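# Close the silver case's hasp over its catch

## Task

Fold the hasp of the silver case downward so it sits over the catch, without shifting either of the two cases, and finish with neither hand touching either case.

## Robot and tools

Robot: two arms, left_arm and right_arm, each ending in a five-finger hand. right_arm has a right hand; left_arm has a mirrored left hand. Bases (scene frame): left_arm at (+0.008, +0.329, +0.036) m, right_arm at (+0.030, -0.306, +0.029) m, each turned only slightly about z. A camera stand sits behind the arms.

Frames: the scene frame has its origin at table-top height midway between the arms, +z up, +x out over the table, and left_arm on the +y side (arm names do not match image sides). Each arm reports its hand pose, velocities and targets in its own base frame, and its offsets run along its own base axes. Fixed cameras and the table use the scene frame. Reported positions can be off by a few cm, and friction or weight often leaves a hand 1 to 3 cm (sometimes 5 cm) below the commanded pose with nothing touching.

Hand point: a spot 0.05 m in front of the palm and 0.15 m from the wrist face. Its +z runs along the straight fingers (which extend 0.06 to 0.07 m past it), +y points out of the palm, and +x crosses the palm away from the thumb on the right hand, toward the thumb on the left. A rigid wrist bracket on the little-finger side juts out and can strike things.

A row is 28 numbers, each in [-1, 1], always for both arms: left dx, dy, dz, rx, ry, rz, then thumb_turn, thumb_bend, index, middle, ring, little, force_limit, speed; then the same 14 for the right arm. The six pose numbers are an offset, not a pose: 1.0 equals 0.6 m or 180 degrees, measured from that arm's Hand target when the action or move begins, along its base axes; rx, ry, rz form a single rotation vector about the Hand target position. Every row of one action counts from that same start, and repeating an offset moves further. All six at 0 re-requests the current Hand target. A translation longer than 1.0 is scaled back. Each control step limits orientation to 40 degrees from the measured one.

Hand numbers: -1 open, +1 closed for each motor (thumb_turn +1 puts the thumb opposite the fingers). force_limit maps -1 to about 0 N and +1 to 10 N at the fingertip (15 N for the two thumb motors). speed rises from near zero at -1 to full at +0.48 and stays full up to +1; a full stroke at full speed takes 0.49 s. For a soft grip use speed -0.94 or lower. A motor only starts when its target changes by at least 0.002. To keep a hand unchanged, resend the last eight numbers you sent it; if you never sent any, send its hand_measured six values plus hand_force_limit and hand_speed. An opposed hand can wrap objects 0.035 to 0.065 m thick, or a handle down to about 0.025 m.

Tools:
- execute_actions(actions, cameras): actions is a list of actions; each action is a list of up to 15 rows, one per 1/30 s step, lasting 0.5 s; a shorter list repeats its final row. Images come back only for an empty list or when cameras names them.
- move(target, speed, blend, blocking, cameras): target is one 28-number row or a list of up to 15 rows, all offsets from the same starting Hand targets. speed is m/s, 0.002 to 4.3, default 0.25 (turns at twice that in rad/s), one value or one per target. blend is a corner radius in m (0 = stop at each). Paths are straight, end together, take 0.5 to 10 s, and ignore obstacles. Faster means harder impacts. blocking=false returns after about 0.5 s while the move continues. The extra move: line gives the outcome (done, off_target, moving, held, fault) and any limits (limits=paced means the pose was clipped, limits=held means steps were withheld).
- wait(seconds 0 to 10, cameras): lets time pass holding the last command.
- stop(cameras): brakes a running move.
- zoom_image(camera, region): camera is cam_high, cam_left_wrist or cam_right_wrist; region [x0, y0, x1, y1] in pixels, at most 504 each way, from the latest images.
- show_instructions(): shows the reference images.
- finished_scene(scene): ends the scene, optionally with scene 1.

Results: end_effector_position (m) and end_effector_quat_wxyz per arm, Hand target (basis for the next offsets), Joint positions, Joint velocities (may read within noise or be omitted), joint torques (wrapping at ±28 N m for numbers 3 and 4), hand_measured, hand_stopped_by (moving, target, force, stalled, fault), hand_load_n (positive when something pushes a finger open; near 0 if a grip is lost), hand_force_limit, hand_speed, motor temperatures. MOTOR HOT appears at 85 °C; at 100 °C an OVER-TEMPERATURE FAULT drops that arm for 30 to 60 s or more. Cameras: cam_high 672x504, cam_left_wrist and cam_right_wrist 616x616.

Joint ranges (rad): waist -2.880 to 2.880, shoulder 0.000 to 3.142, elbow 0.000 to 3.019 (straight at 2.964), wrist pitch -1.693 to 1.571, wrist yaw -1.571 to 1.571, wrist roll -2.094 to 2.094.

Avoid: knocking anything off the table, fast or hard contact, slamming the hasp, excessive finger force, any contact between the two hands (it can end the scene), pushing toward unreachable poses (heats motors), and routing a path near an arm's own base. A blocked arm keeps pushing until you command its target back past the hand point. Time spent thinking also advances the scene.

Each tool is called after "Request:" by a JSON object that holds its "api" and its "payload".

Reference images:

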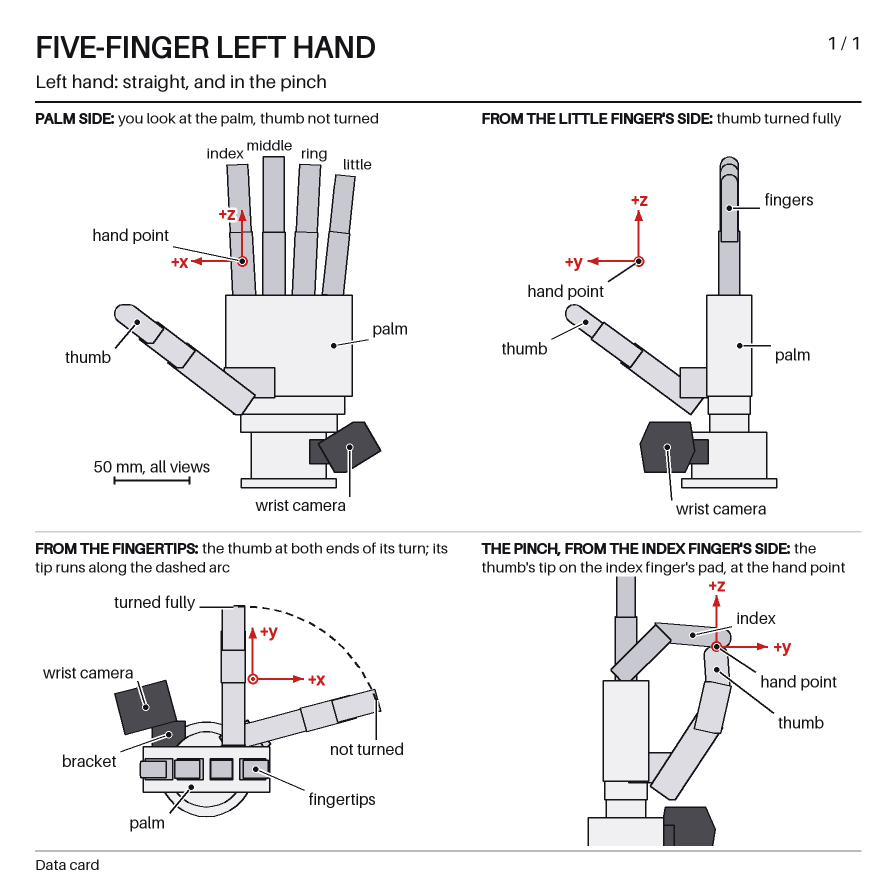

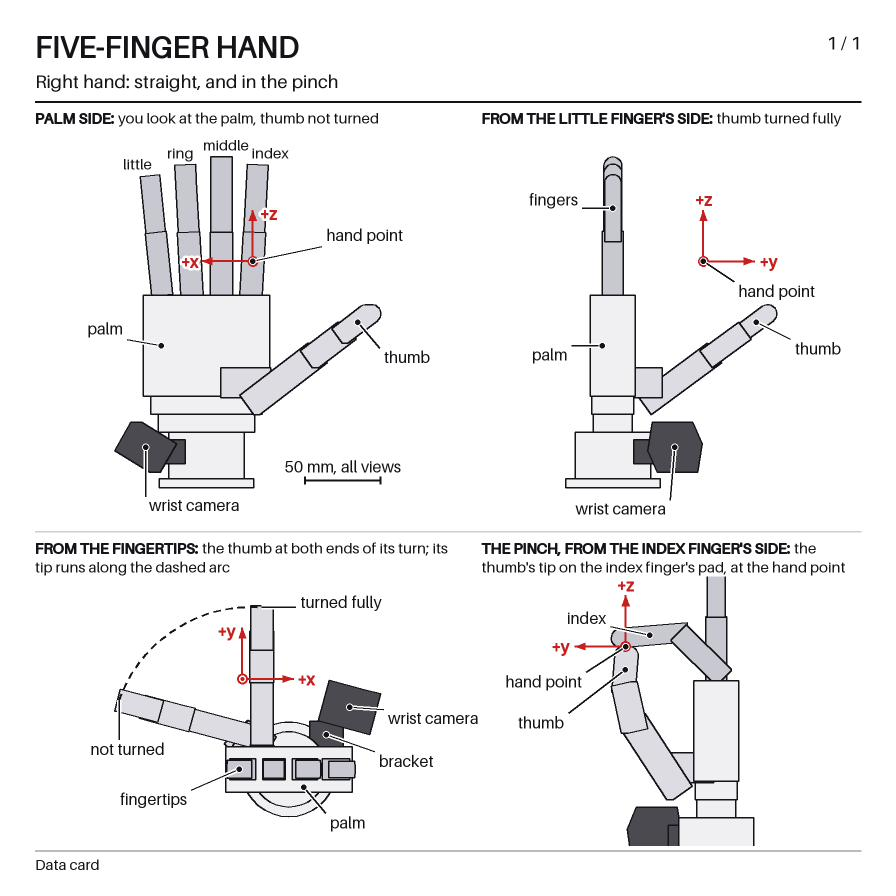

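## Session

Request:
{"api": "execute_actions", "payload": {"actions": []}}

Scene clock: 0.00 s.
left_arm: end_effector_position=(+0.3165, -0.3840, +0.3530) hand_measured=(-1.000, -1.000, -1.000, -1.000, -1.000, -1.000) hand_load_n=(+0.0, +0.0, +0.0, +0.0, +0.0, +0.0) hand_stopped_by=(target, target, target, target, target, target) hand_force_limit=0.00 hand_speed=-0.80 end_effector_quat_wxyz=(-0.016, +0.804, -0.200, +0.560) | right_arm: end_effector_position=(+0.1835, -0.0356, +0.2072) hand_measured=(-1.000, -1.000, -1.000, -1.000, -1.000, -1.000) hand_load_n=(+0.0, +0.0, +0.0, +0.0, +0.0, +0.0) hand_stopped_by=(target, target, target, target, target, target) hand_force_limit=0.00 hand_speed=-0.80 end_effector_quat_wxyz=(+0.000, +0.993, +0.116, -0.005)
Joint positions: left_arm=[-1.078 0.998 0.909 -0.463 -0.782 -1.708] | right_arm=[0.151 0.85 0.89 -1.621 -0.001 -1.653]
Joint velocities: within noise
Joint torques (N m): no reading
Motor temperatures (°C): left_arm=[45 41 36 38 33 35] | right_arm=[39 45 37 38 34 35]
Heat: left arm: hottest waist 45 °C; right arm: hottest shoulder 45 °C.
Hand target: left_arm +0.3184, -0.3875, +0.3689; -0.007, +0.800, -0.193, +0.568 | right_arm +0.1890, -0.0347, +0.2148; -0.001, +0.993, +0.116, +0.006

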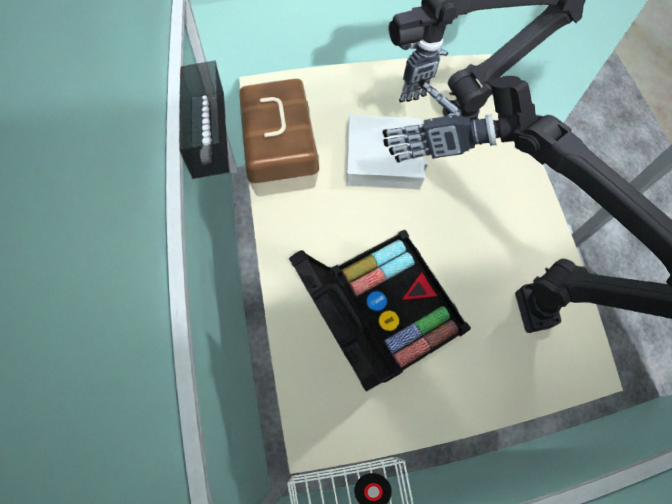

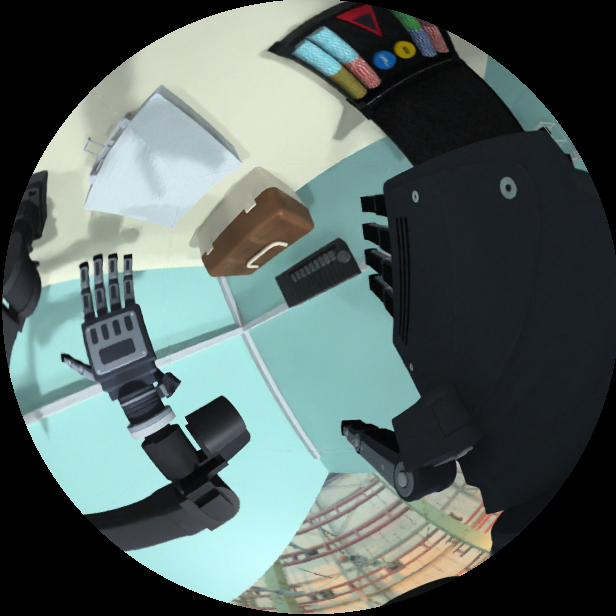

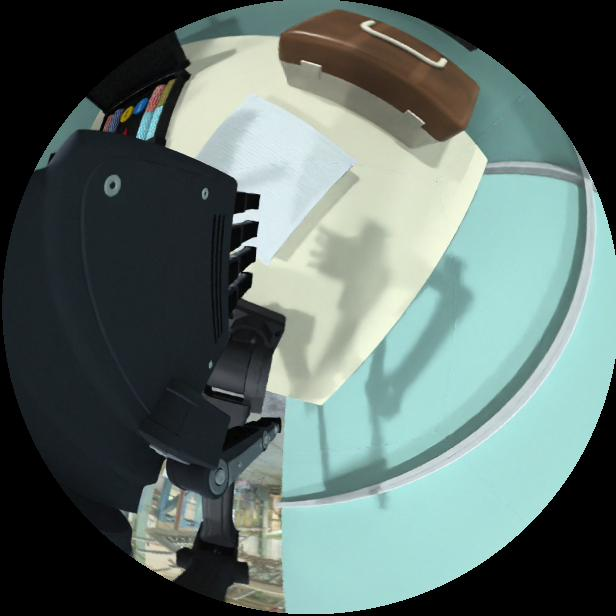

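Request:
{"api": "zoom_image", "payload": {"camera": "cam_high", "region": [330, 90, 450, 210]}}

Request:
{"api": "zoom_image", "payload": {"camera": "cam_left_wrist", "region": [60, 70, 260, 270]}}

Request:
{"api": "zoom_image", "payload": {"camera": "cam_right_wrist", "region": [180, 80, 380, 280]}}

Scaled by 4.200 from the camera's 672x504 image, which has a finer 960x720 frame.

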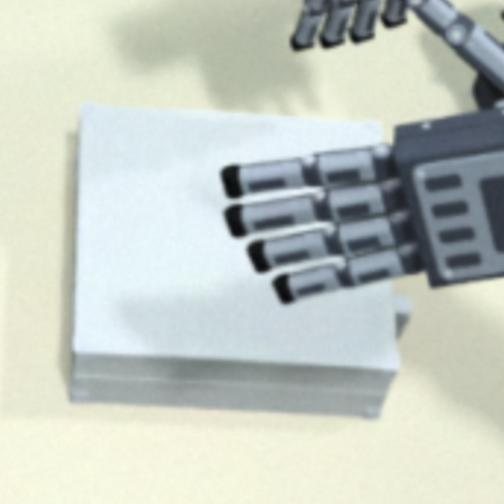

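Scaled by 2.520 from the camera's 616x616 image, which has a finer 880x880 frame.

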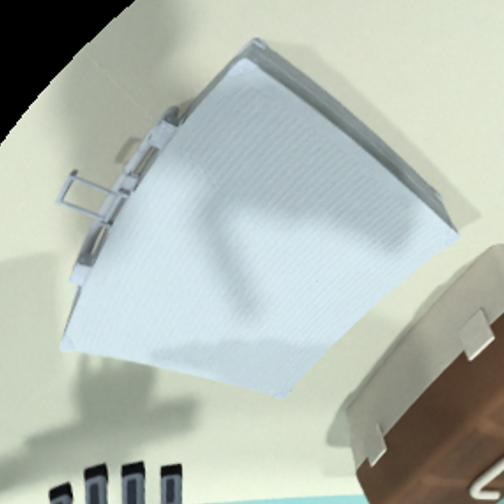

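Scaled by 2.520 from the camera's 616x616 image, which has a finer 880x880 frame.

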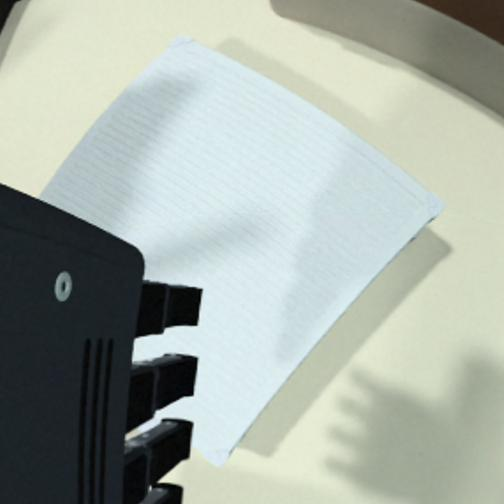

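Request:
{"api": "zoom_image", "payload": {"camera": "cam_left_wrist", "region": [75, 105, 145, 175]}}

Scaled by 7.200 from the camera's 616x616 image, which has a finer 880x880 frame.

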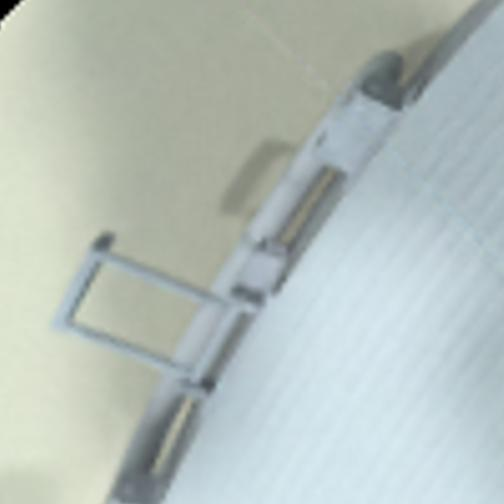

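Request:
{"api": "move", "payload": {"target": [-0.199, 0.121, -0.31, -0.005, 0.388, 0.132, -1,-1,-1,-1,-1,-1,0,-0.8, 0,0,0.03,0,0,-0.16,-1,-1,-1,-1,-1,-1,0,-0.8], "cameras": ["all"]}}

Scene clock: 143.60 s.
left_arm: end_effector_position=(+0.1828, -0.3038, +0.1647) hand_measured=(-1.000, -1.000, -1.000, -1.000, -1.000, -1.000) hand_load_n=(+0.0, +0.0, +0.0, +0.0, +0.0, +0.0) hand_stopped_by=(target, target, target, target, target, target) hand_force_limit=0.00 hand_speed=-0.80 end_effector_quat_wxyz=(+0.051, +0.983, -0.162, -0.070) | right_arm: end_effector_position=(+0.1776, -0.0339, +0.2175) hand_measured=(-1.000, -1.000, -1.000, -1.000, -1.000, -1.000) hand_load_n=(+0.0, +0.0, +0.0, +0.0, +0.0, +0.0) hand_stopped_by=(target, target, target, target, target, target) hand_force_limit=0.00 hand_speed=-0.80 end_effector_quat_wxyz=(+0.002, +0.992, -0.125, -0.010)
Joint positions: left_arm=[-0.829 1.154 0.948 -1.414 0.167 -2.068] | right_arm=[0.078 0.92 0.951 -1.621 0.001 -1.242]
Joint torques (N m): left_arm=[-0.09 -5.13 12.9 -0.39 0.32 -0.07] | right_arm=[-1.08 -2.2 13.93 -0.08 0.22 0.01]
Motor temperatures (°C): left_arm=[44 41 46 37 32 34] | right_arm=[38 44 47 37 33 35]
Heat: left arm: hottest elbow 46 °C; right arm: hottest elbow 47 °C.
Hand target: left_arm +0.1990, -0.3150, +0.1830; +0.000, +1.000, +0.000, -0.001 | right_arm +0.1890, -0.0347, +0.2328; +0.001, +0.991, -0.134, +0.006
Off the commanded pose: left_arm 0.027 m, 21 deg | right_arm 0.019 m, 2 deg.
joint sent to its limit (left arm) — joint 6 (wrist roll), lower limit. The joint targets are off in orientation, not in position.
move: off_target (left_arm, right_arm)
camera_calibration:
cam_left_wrist: T_world_to_cam=[[0.501601, 0.850474, -0.158401, 0.192224], [0.826856, -0.417483, 0.37685, -0.331776], [0.254372, -0.320003, -0.91263, 0.120693], [0, 0, 0, 1]] pos_world=[0.14721, -0.263371, 0.265626]
cam_right_wrist: T_world_to_cam=[[-0.0522822, -0.998075, 0.0333716, -0.0319799], [-0.881148, 0.0618313, 0.468781, 0.0662855], [-0.469942, -0.00489638, -0.882684, 0.38952], [0, 0, 0, 1]] pos_world=[0.239787, -0.0341096, 0.313817]

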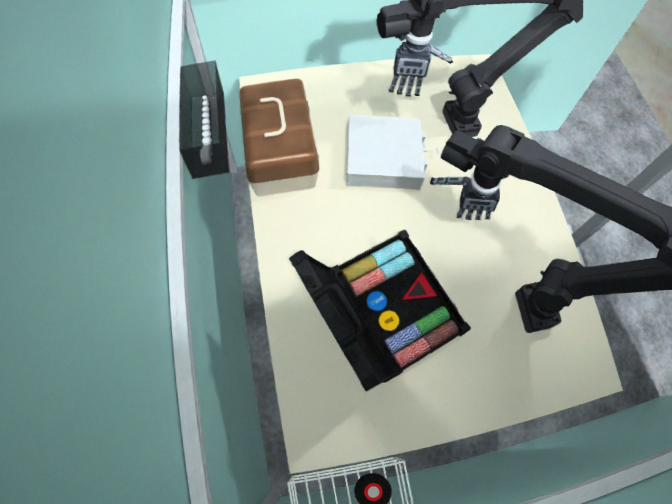

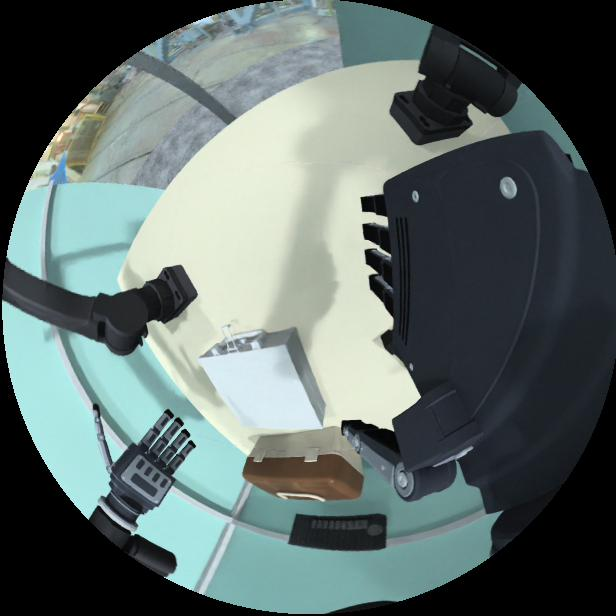

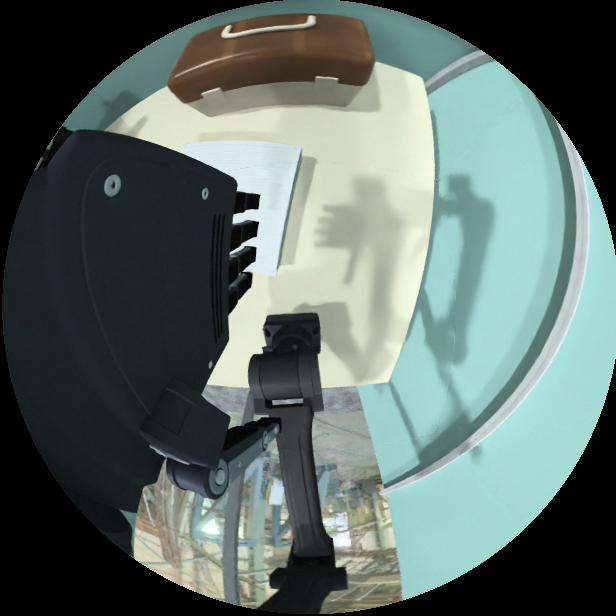

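Request:
{"api": "zoom_image", "payload": {"camera": "cam_left_wrist", "region": [190, 305, 290, 405]}}

Request:
{"api": "zoom_image", "payload": {"camera": "cam_high", "region": [400, 110, 460, 200]}}

Scaled by 5.040 from the camera's 616x616 image, which has a finer 880x880 frame.

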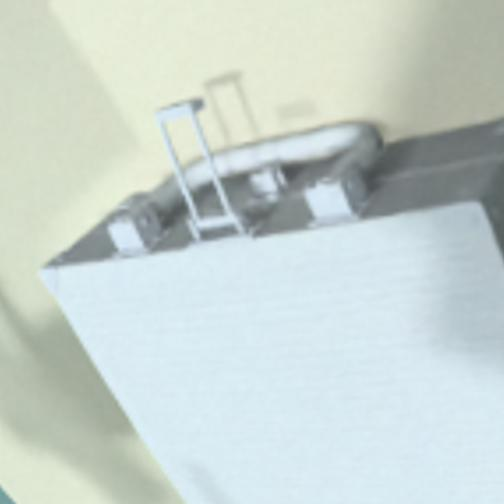

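Scaled by 5.600 from the camera's 672x504 image, which has a finer 960x720 frame.

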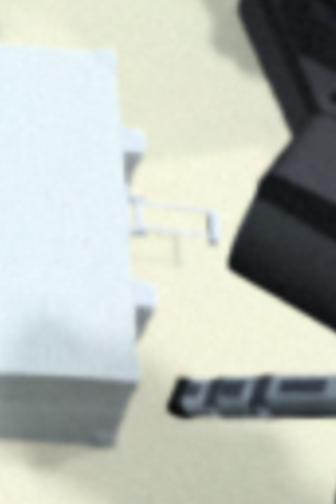

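Request:
{"api": "move", "payload": {"target": [-0.05, 0, -0.03, -0.033, 0.044, -0.103, -1,-1,-1,-1,-1,-1,0,-0.8, -0.137,0.275,-0.111,0,0,-0.494,-1,-1,-1,1,1,1,0,-0.3], "cameras": ["all"], "speed": 0.15}}

Scene clock: 247.70 s.
left_arm: end_effector_position=(+0.1723, -0.3105, +0.1658) hand_measured=(-1.000, -1.000, -1.000, -1.000, -1.000, -1.000) hand_load_n=(+0.0, +0.0, +0.0, +0.0, +0.0, +0.0) hand_stopped_by=(target, target, target, target, target, target) hand_force_limit=0.00 hand_speed=-0.80 end_effector_quat_wxyz=(+0.056, +0.980, -0.175, -0.076) | right_arm: end_effector_position=(+0.1060, +0.1287, +0.1676) hand_measured=(-1.000, -1.000, -1.000, +1.000, +1.000, +1.000) hand_load_n=(+0.0, +0.0, +0.0, +0.0, +0.0, +0.0) hand_stopped_by=(target, target, target, target, target, target) hand_force_limit=0.00 hand_speed=-0.30 end_effector_quat_wxyz=(-0.013, -0.614, +0.790, +0.000)
Joint positions: left_arm=[-0.856 1.154 0.948 -1.414 0.183 -2.068] | right_arm=[0.499 0.788 0.758 -1.566 0.004 0.749]
Joint torques (N m): left_arm=[-2.08 -6.12 8.46 0.42 0.35 -0.07] | right_arm=[0.21 -2.02 8.8 0.91 0.16 0.02]
Heat: left arm: hottest elbow 50 °C; right arm: hottest elbow 51 °C.
Hand target: left_arm +0.1691, -0.3149, +0.1650; +0.052, +0.983, -0.161, -0.069 | right_arm +0.1068, +0.1304, +0.1662; -0.005, -0.613, +0.790, -0.003
Off the commanded pose: left_arm 0.006 m, 2 deg | right_arm 0.002 m, 1 deg.
joint sent to its limit (left arm) — joint 6 (wrist roll), lower limit. The joint targets still meet the commanded pose.
move: done
camera_calibration:
cam_left_wrist: T_world_to_cam=[[0.521759, 0.835355, -0.173056, 0.197611], [0.820132, -0.435327, 0.371314, -0.329846], [0.234843, -0.335666, -0.912237, 0.120655], [0, 0, 0, 1]] pos_world=[0.139077, -0.268167, 0.266741]
cam_right_wrist: T_world_to_cam=[[-0.997416, 0.0524157, 0.0491278, 0.0905673], [0.0686285, 0.897378, 0.435893, -0.186156], [-0.0212386, 0.438138, -0.898657, 0.21068], [0, 0, 0, 1]] pos_world=[0.107583, 0.069998, 0.266024]

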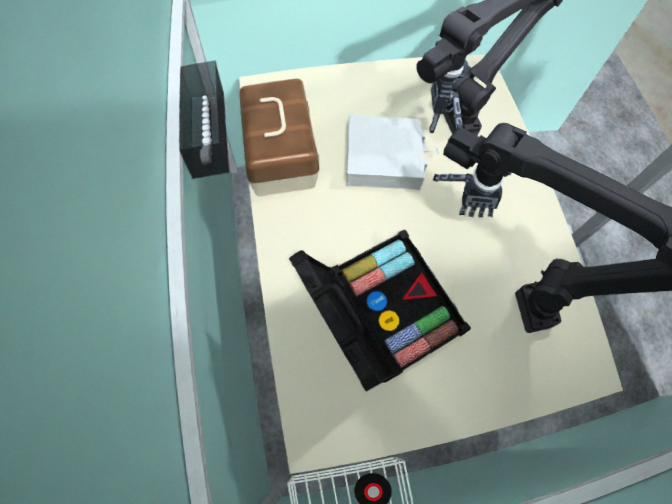

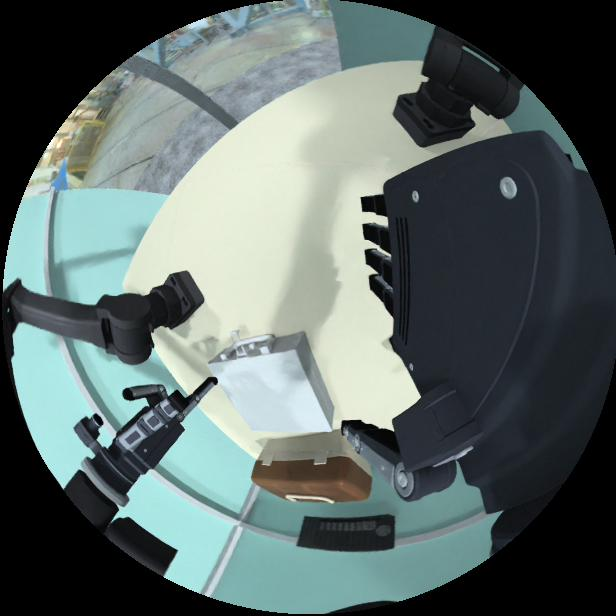

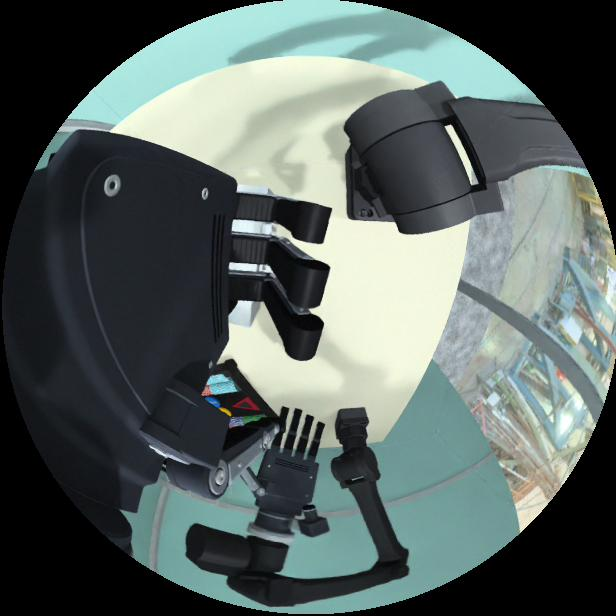

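Request:
{"api": "zoom_image", "payload": {"camera": "cam_right_wrist", "region": [210, 160, 360, 370]}}

Request:
{"api": "zoom_image", "payload": {"camera": "cam_left_wrist", "region": [190, 310, 310, 430]}}

Request:
{"api": "zoom_image", "payload": {"camera": "cam_high", "region": [400, 70, 490, 160]}}

Scaled by 2.400 from the camera's 616x616 image, which has a finer 880x880 frame.

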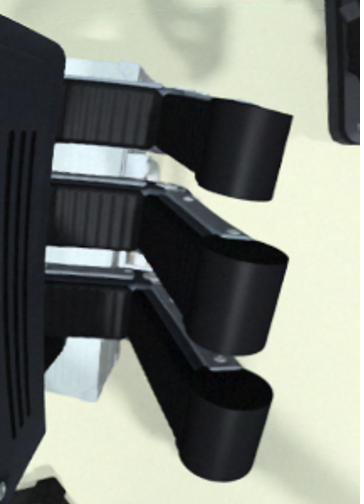

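Scaled by 4.200 from the camera's 616x616 image, which has a finer 880x880 frame.

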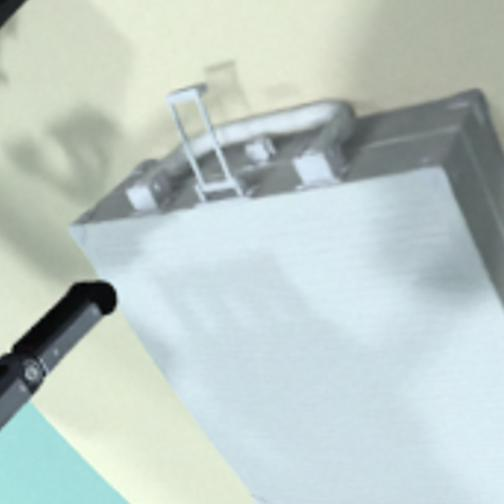

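Scaled by 5.600 from the camera's 672x504 image, which has a finer 960x720 frame.

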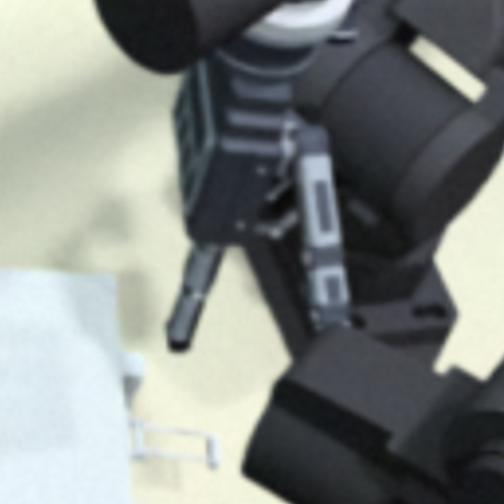

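Request:
{"api": "move", "payload": {"target": [0.027, -0.09, -0.02, -0.2357, -0.485, -0.0573, -1,-1,-1,-1,-1,-1,0,-0.8, 0,0,0,0,0,0,1,-1,-1,1,1,1,0,-0.3], "cameras": ["all"], "speed": 0.4}}

Scene clock: 318.97 s.
left_arm: end_effector_position=(+0.1814, -0.3730, +0.1567) hand_measured=(-1.000, -1.000, -1.000, -1.000, -1.000, -1.000) hand_load_n=(+0.0, +0.0, +0.0, +0.5, +0.0, +0.0) hand_stopped_by=(target, target, target, target, target, target) hand_force_limit=0.00 hand_speed=-0.80 end_effector_quat_wxyz=(+0.251, +0.665, -0.240, +0.662) | right_arm: end_effector_position=(+0.1061, +0.1288, +0.1676) hand_measured=(+1.000, -1.000, -1.000, +1.000, +1.000, +1.000) hand_load_n=(+0.0, +0.0, +0.0, +0.0, +0.0, +0.0) hand_stopped_by=(target, target, target, target, target, target) hand_force_limit=0.00 hand_speed=-0.30 end_effector_quat_wxyz=(-0.013, -0.613, +0.790, +0.000)
Joint positions: left_arm=[-1.221 1.619 0.132 1.489 -0.512 -1.586] | right_arm=[0.499 0.788 0.758 -1.566 0.005 0.75]
Joint torques (N m): left_arm=[0.03 -4.89 2.04 2.66 0.11 0.18] | right_arm=[0.32 -2.2 8.96 0.84 0.16 0.01]
Heat: left arm: hottest elbow 45 °C; right arm: hottest shoulder 44 °C.
Hand target: left_arm +0.1852, -0.3688, +0.1529; +0.242, +0.665, -0.241, +0.664 | right_arm +0.1068, +0.1303, +0.1662; -0.005, -0.613, +0.790, -0.003
Off the commanded pose: left_arm 0.007 m, 1 deg | right_arm 0.002 m, 1 deg.
move: done
camera_calibration:
cam_left_wrist: T_world_to_cam=[[0.647902, 0.736111, 0.195868, 0.125724], [-0.464386, 0.177887, 0.867584, 0.0228857], [0.603795, -0.653067, 0.457093, -0.310726], [0, 0, 0, 1]] pos_world=[0.116786, -0.299543, 0.0975503]
cam_right_wrist: T_world_to_cam=[[-0.997344, 0.0539962, 0.0488832, 0.0905143], [0.0699365, 0.89742, 0.435598, -0.186222], [-0.0203482, 0.437859, -0.898813, 0.210645], [0, 0, 0, 1]] pos_world=[0.107584, 0.0699992, 0.266024]

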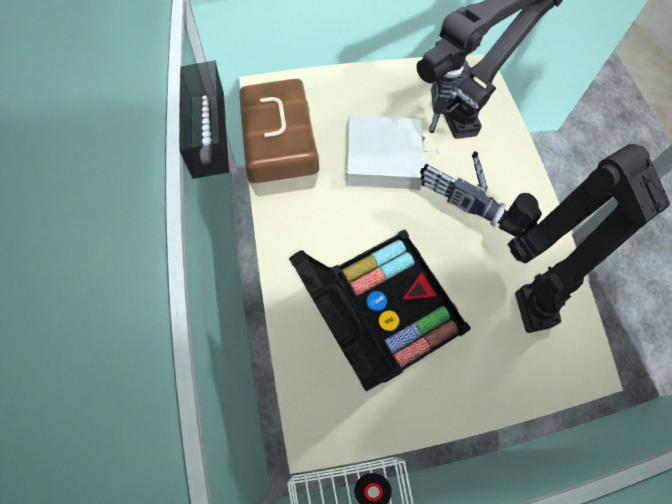

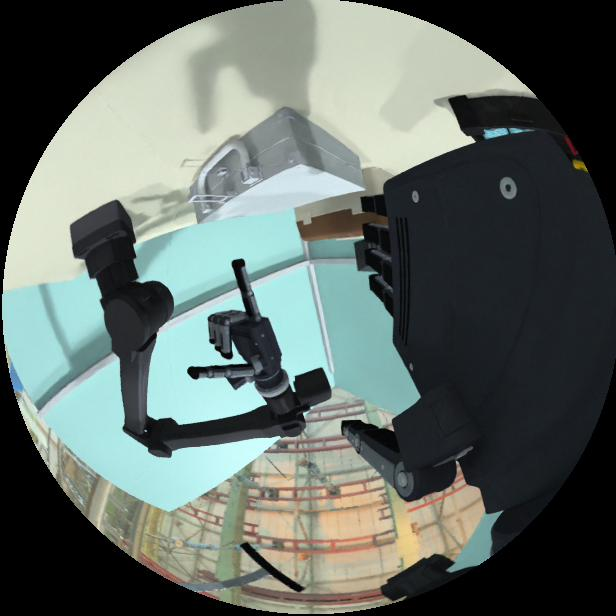

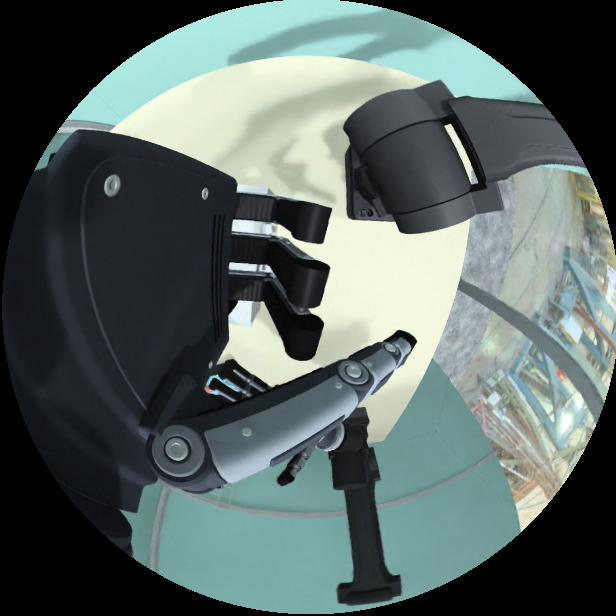

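Request:
{"api": "zoom_image", "payload": {"camera": "cam_left_wrist", "region": [170, 110, 280, 220]}}

Request:
{"api": "zoom_image", "payload": {"camera": "cam_left_wrist", "region": [150, 130, 320, 400]}}

Scaled by 4.582 from the camera's 616x616 image, which has a finer 880x880 frame.

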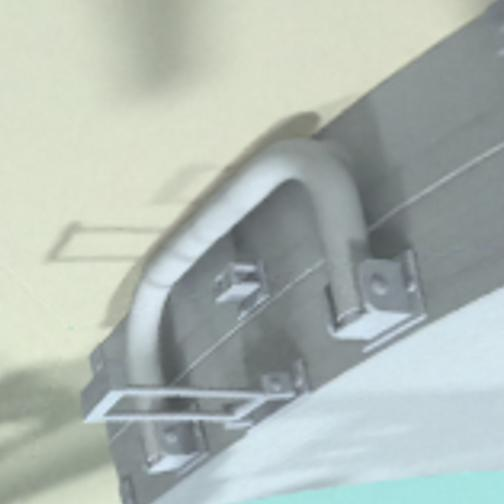

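Scaled by 1.867 from the camera's 616x616 image, which has a finer 880x880 frame.

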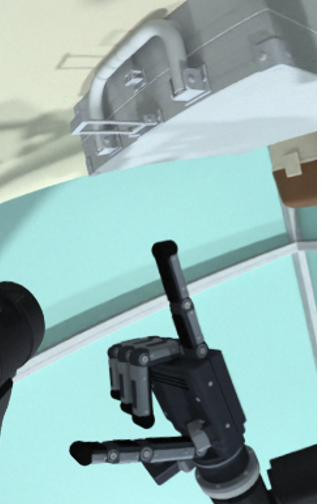

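Request:
{"api": "zoom_image", "payload": {"camera": "cam_left_wrist", "region": [180, 90, 380, 240]}}

Scaled by 2.520 from the camera's 616x616 image, which has a finer 880x880 frame.

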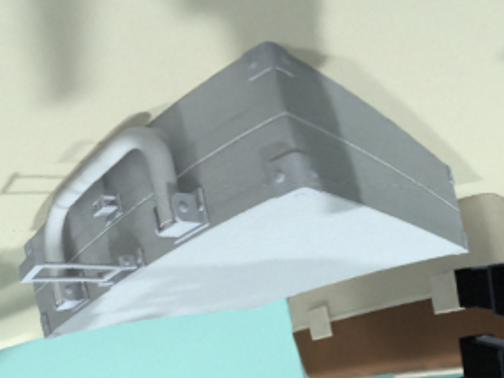

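Request:
{"api": "move", "payload": {"target": [0, 0, 0, 0,0,0, -1,-1,-1,-1,-1,-1,0,-0.8, -0.0427,0.0069,-0.0633,0,0,0,1,-1,-1,1,1,1,0,-0.3], "cameras": ["cam_high","cam_left_wrist"], "speed": 0.15}}

Request:
{"api": "zoom_image", "payload": {"camera": "cam_left_wrist", "region": [150, 130, 280, 280]}}

Request:
{"api": "zoom_image", "payload": {"camera": "cam_high", "region": [400, 100, 470, 170]}}

Scene clock: 403.37 s.
left_arm: end_effector_position=(+0.1814, -0.3730, +0.1564) hand_measured=(-1.000, -1.000, -1.000, -1.000, -1.000, -1.000) hand_load_n=(+0.0, +0.0, +0.0, +0.0, +0.0, +0.0) hand_stopped_by=(target, target, target, target, target, target) hand_force_limit=0.00 hand_speed=-0.80 end_effector_quat_wxyz=(+0.251, +0.665, -0.240, +0.661) | right_arm: end_effector_position=(+0.0802, +0.1324, +0.1298) hand_measured=(+1.000, -1.000, -1.000, +1.000, +1.000, +1.000) hand_load_n=(+0.0, +0.0, +0.0, +0.0, +0.0, +0.0) hand_stopped_by=(target, target, target, target, target, target) hand_force_limit=0.00 hand_speed=-0.30 end_effector_quat_wxyz=(-0.013, -0.614, +0.790, -0.002)
Joint positions: left_arm=[-1.221 1.621 0.132 1.489 -0.512 -1.586] | right_arm=[0.599 0.728 0.635 -1.504 0.005 0.848]
Joint torques (N m): left_arm=[0.03 -5.01 2.02 2.82 0.11 0.18] | right_arm=[0.26 -1.14 8.9 0.88 0.11 0.03]
Motor temperatures (°C): left_arm=[43 40 40 35 32 33] | right_arm=[37 43 43 35 32 35]
Heat: left arm: hottest waist 43 °C; right arm: hottest shoulder 43 °C.
Hand target: left_arm +0.1852, -0.3689, +0.1529; +0.242, +0.665, -0.242, +0.664 | right_arm +0.0812, +0.1345, +0.1282; -0.005, -0.613, +0.790, -0.003
Off the commanded pose: left_arm 0.007 m, 1 deg | right_arm 0.003 m, 1 deg.
move: done
camera_calibration:
cam_left_wrist: T_world_to_cam=[[0.648238, 0.73562, 0.196597, 0.125591], [-0.464283, 0.177216, 0.867776, 0.0228686], [0.603513, -0.653803, 0.456414, -0.310649], [0, 0, 0, 1]] pos_world=[0.116686, -0.299543, 0.0972491]
Images, in order (width x height): cam_high 672x504, cam_left_wrist 616x616.

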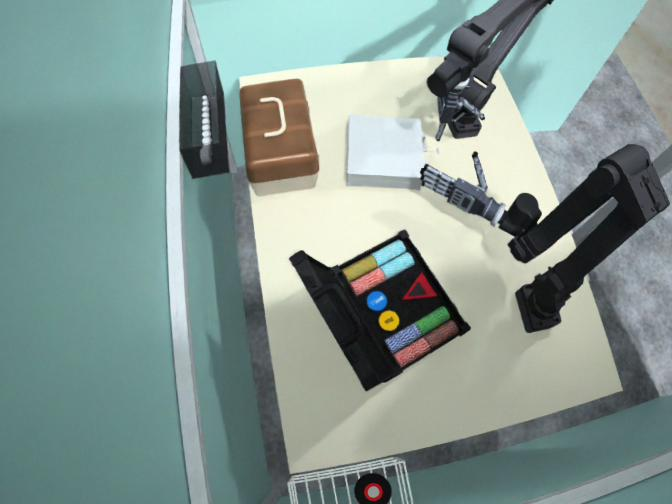

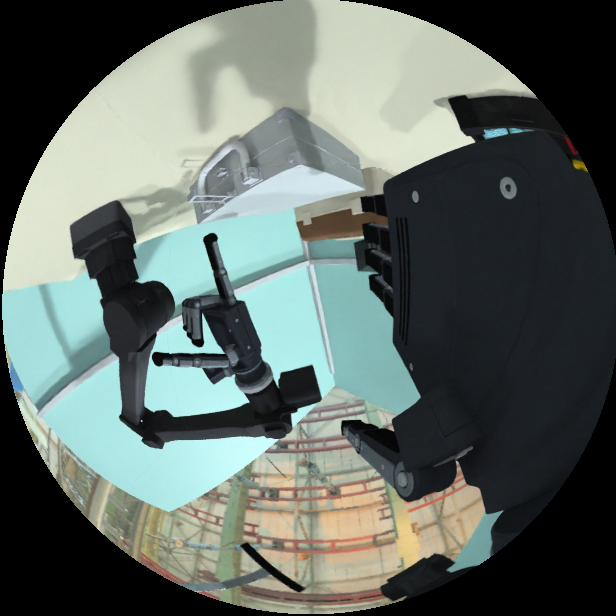

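Scaled by 3.360 from the camera's 616x616 image, which has a finer 880x880 frame.

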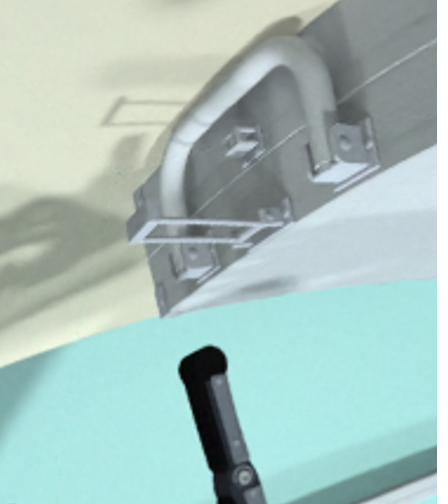

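Scaled by 7.200 from the camera's 672x504 image, which has a finer 960x720 frame.

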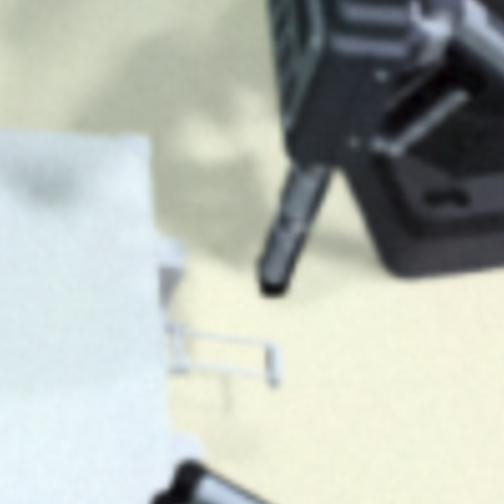

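Request:
{"api": "move", "payload": {"target": [0, 0, 0, 0,0,0, -1,-1,-1,-1,-1,-1,0,-0.8, 0,0.002,-0.05,0,0,0,1,-1,-1,1,1,1,0,-0.3], "cameras": ["cam_high","cam_left_wrist"], "speed": 0.08}}

Request:
{"api": "zoom_image", "payload": {"camera": "cam_left_wrist", "region": [150, 130, 280, 280]}}

Request:
{"api": "zoom_image", "payload": {"camera": "cam_high", "region": [400, 100, 470, 170]}}

Scene clock: 429.90 s.
left_arm: end_effector_position=(+0.1814, -0.3730, +0.1564) hand_measured=(-1.000, -1.000, -1.000, -1.000, -1.000, -1.000) hand_load_n=(-0.5, +0.0, +0.0, +0.0, +0.0, +0.0) hand_stopped_by=(target, target, target, target, target, target) hand_force_limit=0.00 hand_speed=-0.80 end_effector_quat_wxyz=(+0.251, +0.665, -0.240, +0.661) | right_arm: end_effector_position=(+0.0804, +0.1338, +0.1018) hand_measured=(+1.000, -1.000, -1.000, +1.000, +1.000, +1.000) hand_load_n=(+0.0, +0.0, +0.0, +0.0, +0.0, +0.0) hand_stopped_by=(target, target, target, target, target, target) hand_force_limit=0.00 hand_speed=-0.30 end_effector_quat_wxyz=(-0.005, -0.613, +0.790, -0.002)
Joint positions: left_arm=[-1.221 1.621 0.132 1.489 -0.512 -1.586] | right_arm=[0.605 0.728 0.562 -1.414 0.005 0.855]
Joint torques (N m): left_arm=[0.03 -5.01 2.03 2.84 0.11 0.18] | right_arm=[0.21 0.15 8.77 1.07 0.11 0.03]
Heat: left arm: hottest waist 43 °C; right arm: hottest shoulder 43 °C.
Hand target: left_arm +0.1852, -0.3689, +0.1529; +0.242, +0.665, -0.242, +0.664 | right_arm +0.0812, +0.1357, +0.0982; -0.005, -0.613, +0.790, -0.003
Off the commanded pose: left_arm 0.007 m, 1 deg | right_arm 0.004 m, 0 deg.
move: done
camera_calibration:
cam_left_wrist: T_world_to_cam=[[0.648238, 0.73562, 0.196597, 0.125591], [-0.464283, 0.177216, 0.867776, 0.0228686], [0.603513, -0.653803, 0.456414, -0.310649], [0, 0, 0, 1]] pos_world=[0.116686, -0.299543, 0.0972491]
Images, in order (width x height): cam_high 672x504, cam_left_wrist 616x616.

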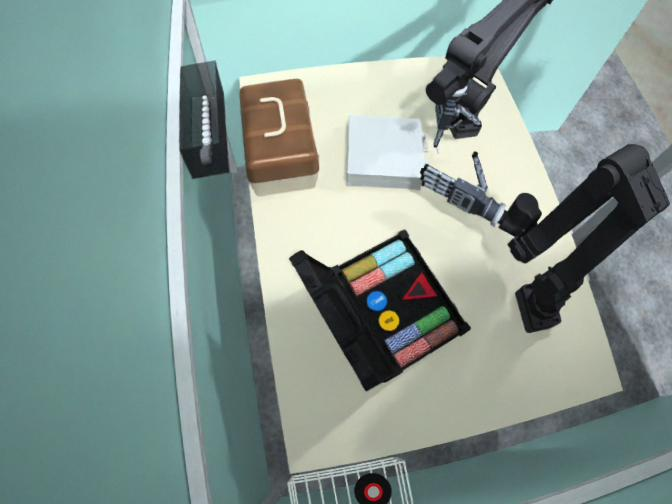

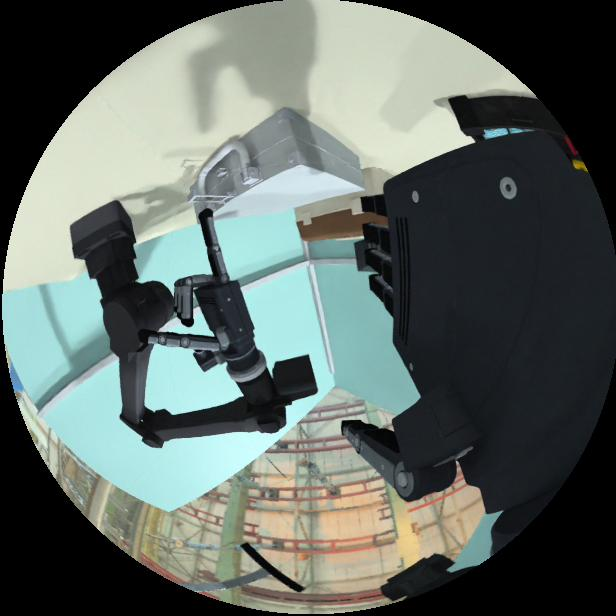

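Scaled by 3.360 from the camera's 616x616 image, which has a finer 880x880 frame.

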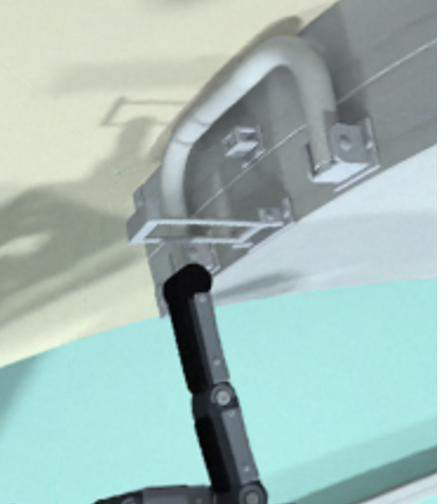

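Scaled by 7.200 from the camera's 672x504 image, which has a finer 960x720 frame.

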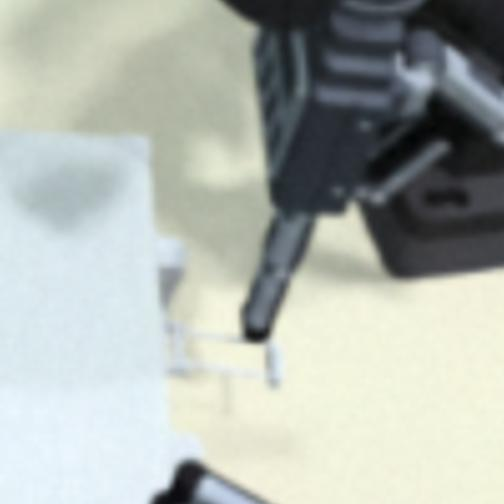

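Request:
{"api": "move", "payload": {"target": [[0, 0, 0, 0,0,0, -1,-1,-1,-1,-1,-1,0,-0.8, -0.0016,0.0004,-0.0233,0,0,0,1,-1,-1,1,1,1,0,-0.3],[0, 0, 0, 0,0,0, -1,-1,-1,-1,-1,-1,0,-0.8, 0.0016,-0.0004,-0.04,0,0,0,1,-1,-1,1,1,1,0,-0.3]], "cameras": ["cam_high","cam_left_wrist"], "speed": 0.04, "blend": 0.005}}

Request:
{"api": "zoom_image", "payload": {"camera": "cam_left_wrist", "region": [150, 130, 280, 280]}}

Scene clock: 450.17 s.
left_arm: end_effector_position=(+0.1814, -0.3730, +0.1564) hand_measured=(-1.000, -1.000, -1.000, -1.000, -1.000, -1.000) hand_load_n=(+0.0, +0.0, +0.0, +0.0, +0.0, +0.0) hand_stopped_by=(target, target, target, target, target, target) hand_force_limit=0.00 hand_speed=-0.80 end_effector_quat_wxyz=(+0.251, +0.665, -0.240, +0.661) | right_arm: end_effector_position=(+0.0808, +0.1344, +0.0786) hand_measured=(+1.000, -1.000, -1.000, +1.000, +1.000, +1.000) hand_load_n=(+0.0, +0.0, -0.5, +0.0, +0.0, +0.0) hand_stopped_by=(target, target, target, target, target, target) hand_force_limit=0.00 hand_speed=-0.30 end_effector_quat_wxyz=(-0.004, -0.613, +0.790, -0.002)
Joint positions: left_arm=[-1.221 1.621 0.132 1.489 -0.512 -1.586] | right_arm=[0.607 0.748 0.508 -1.339 0.005 0.857]
Joint torques (N m): left_arm=[0.03 -5.01 2.02 2.8 0.11 0.18] | right_arm=[-0.09 0.09 8.58 1.1 0.11 -0.03]
Heat: left arm: hottest waist 43 °C; right arm: hottest shoulder 43 °C.
Hand target: left_arm +0.1852, -0.3689, +0.1529; +0.242, +0.665, -0.242, +0.664 | right_arm +0.0822, +0.1354, +0.0742; -0.005, -0.613, +0.790, -0.003
Off the commanded pose: left_arm 0.007 m, 1 deg | right_arm 0.005 m, 0 deg.
move: done
camera_calibration:
cam_left_wrist: T_world_to_cam=[[0.648238, 0.73562, 0.196597, 0.125591], [-0.464283, 0.177216, 0.867776, 0.0228686], [0.603513, -0.653803, 0.456414, -0.310649], [0, 0, 0, 1]] pos_world=[0.116686, -0.299543, 0.0972491]
Images, in order (width x height): cam_high 672x504, cam_left_wrist 616x616.

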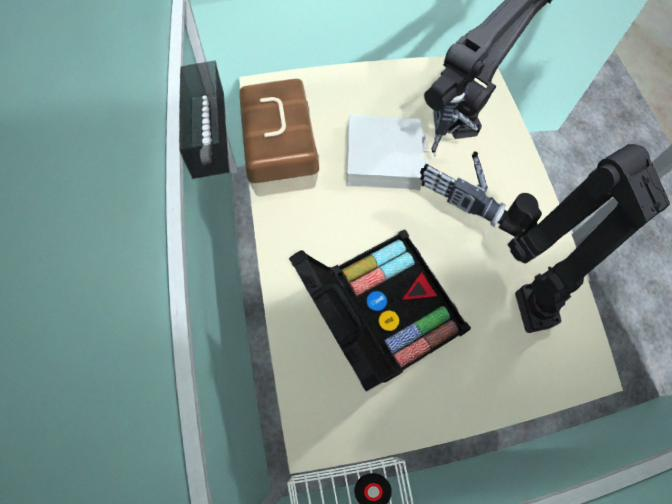

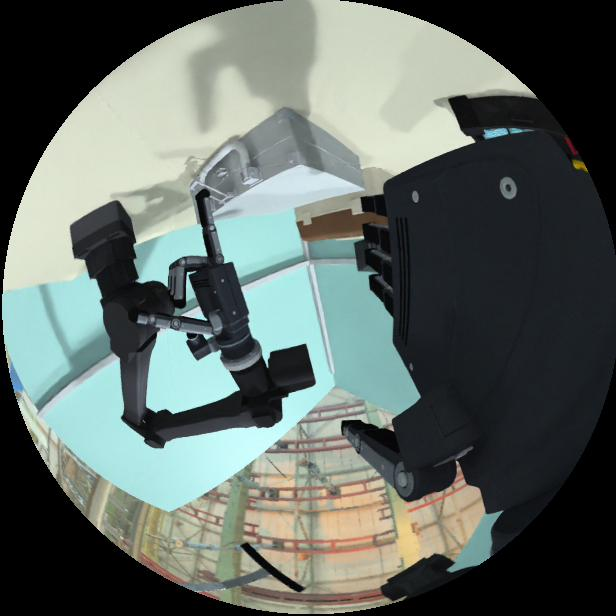

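Scaled by 3.360 from the camera's 616x616 image, which has a finer 880x880 frame.

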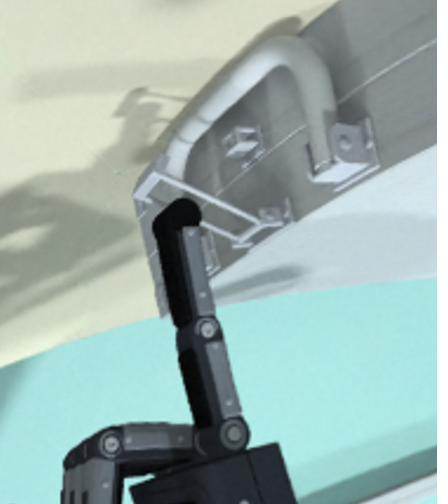

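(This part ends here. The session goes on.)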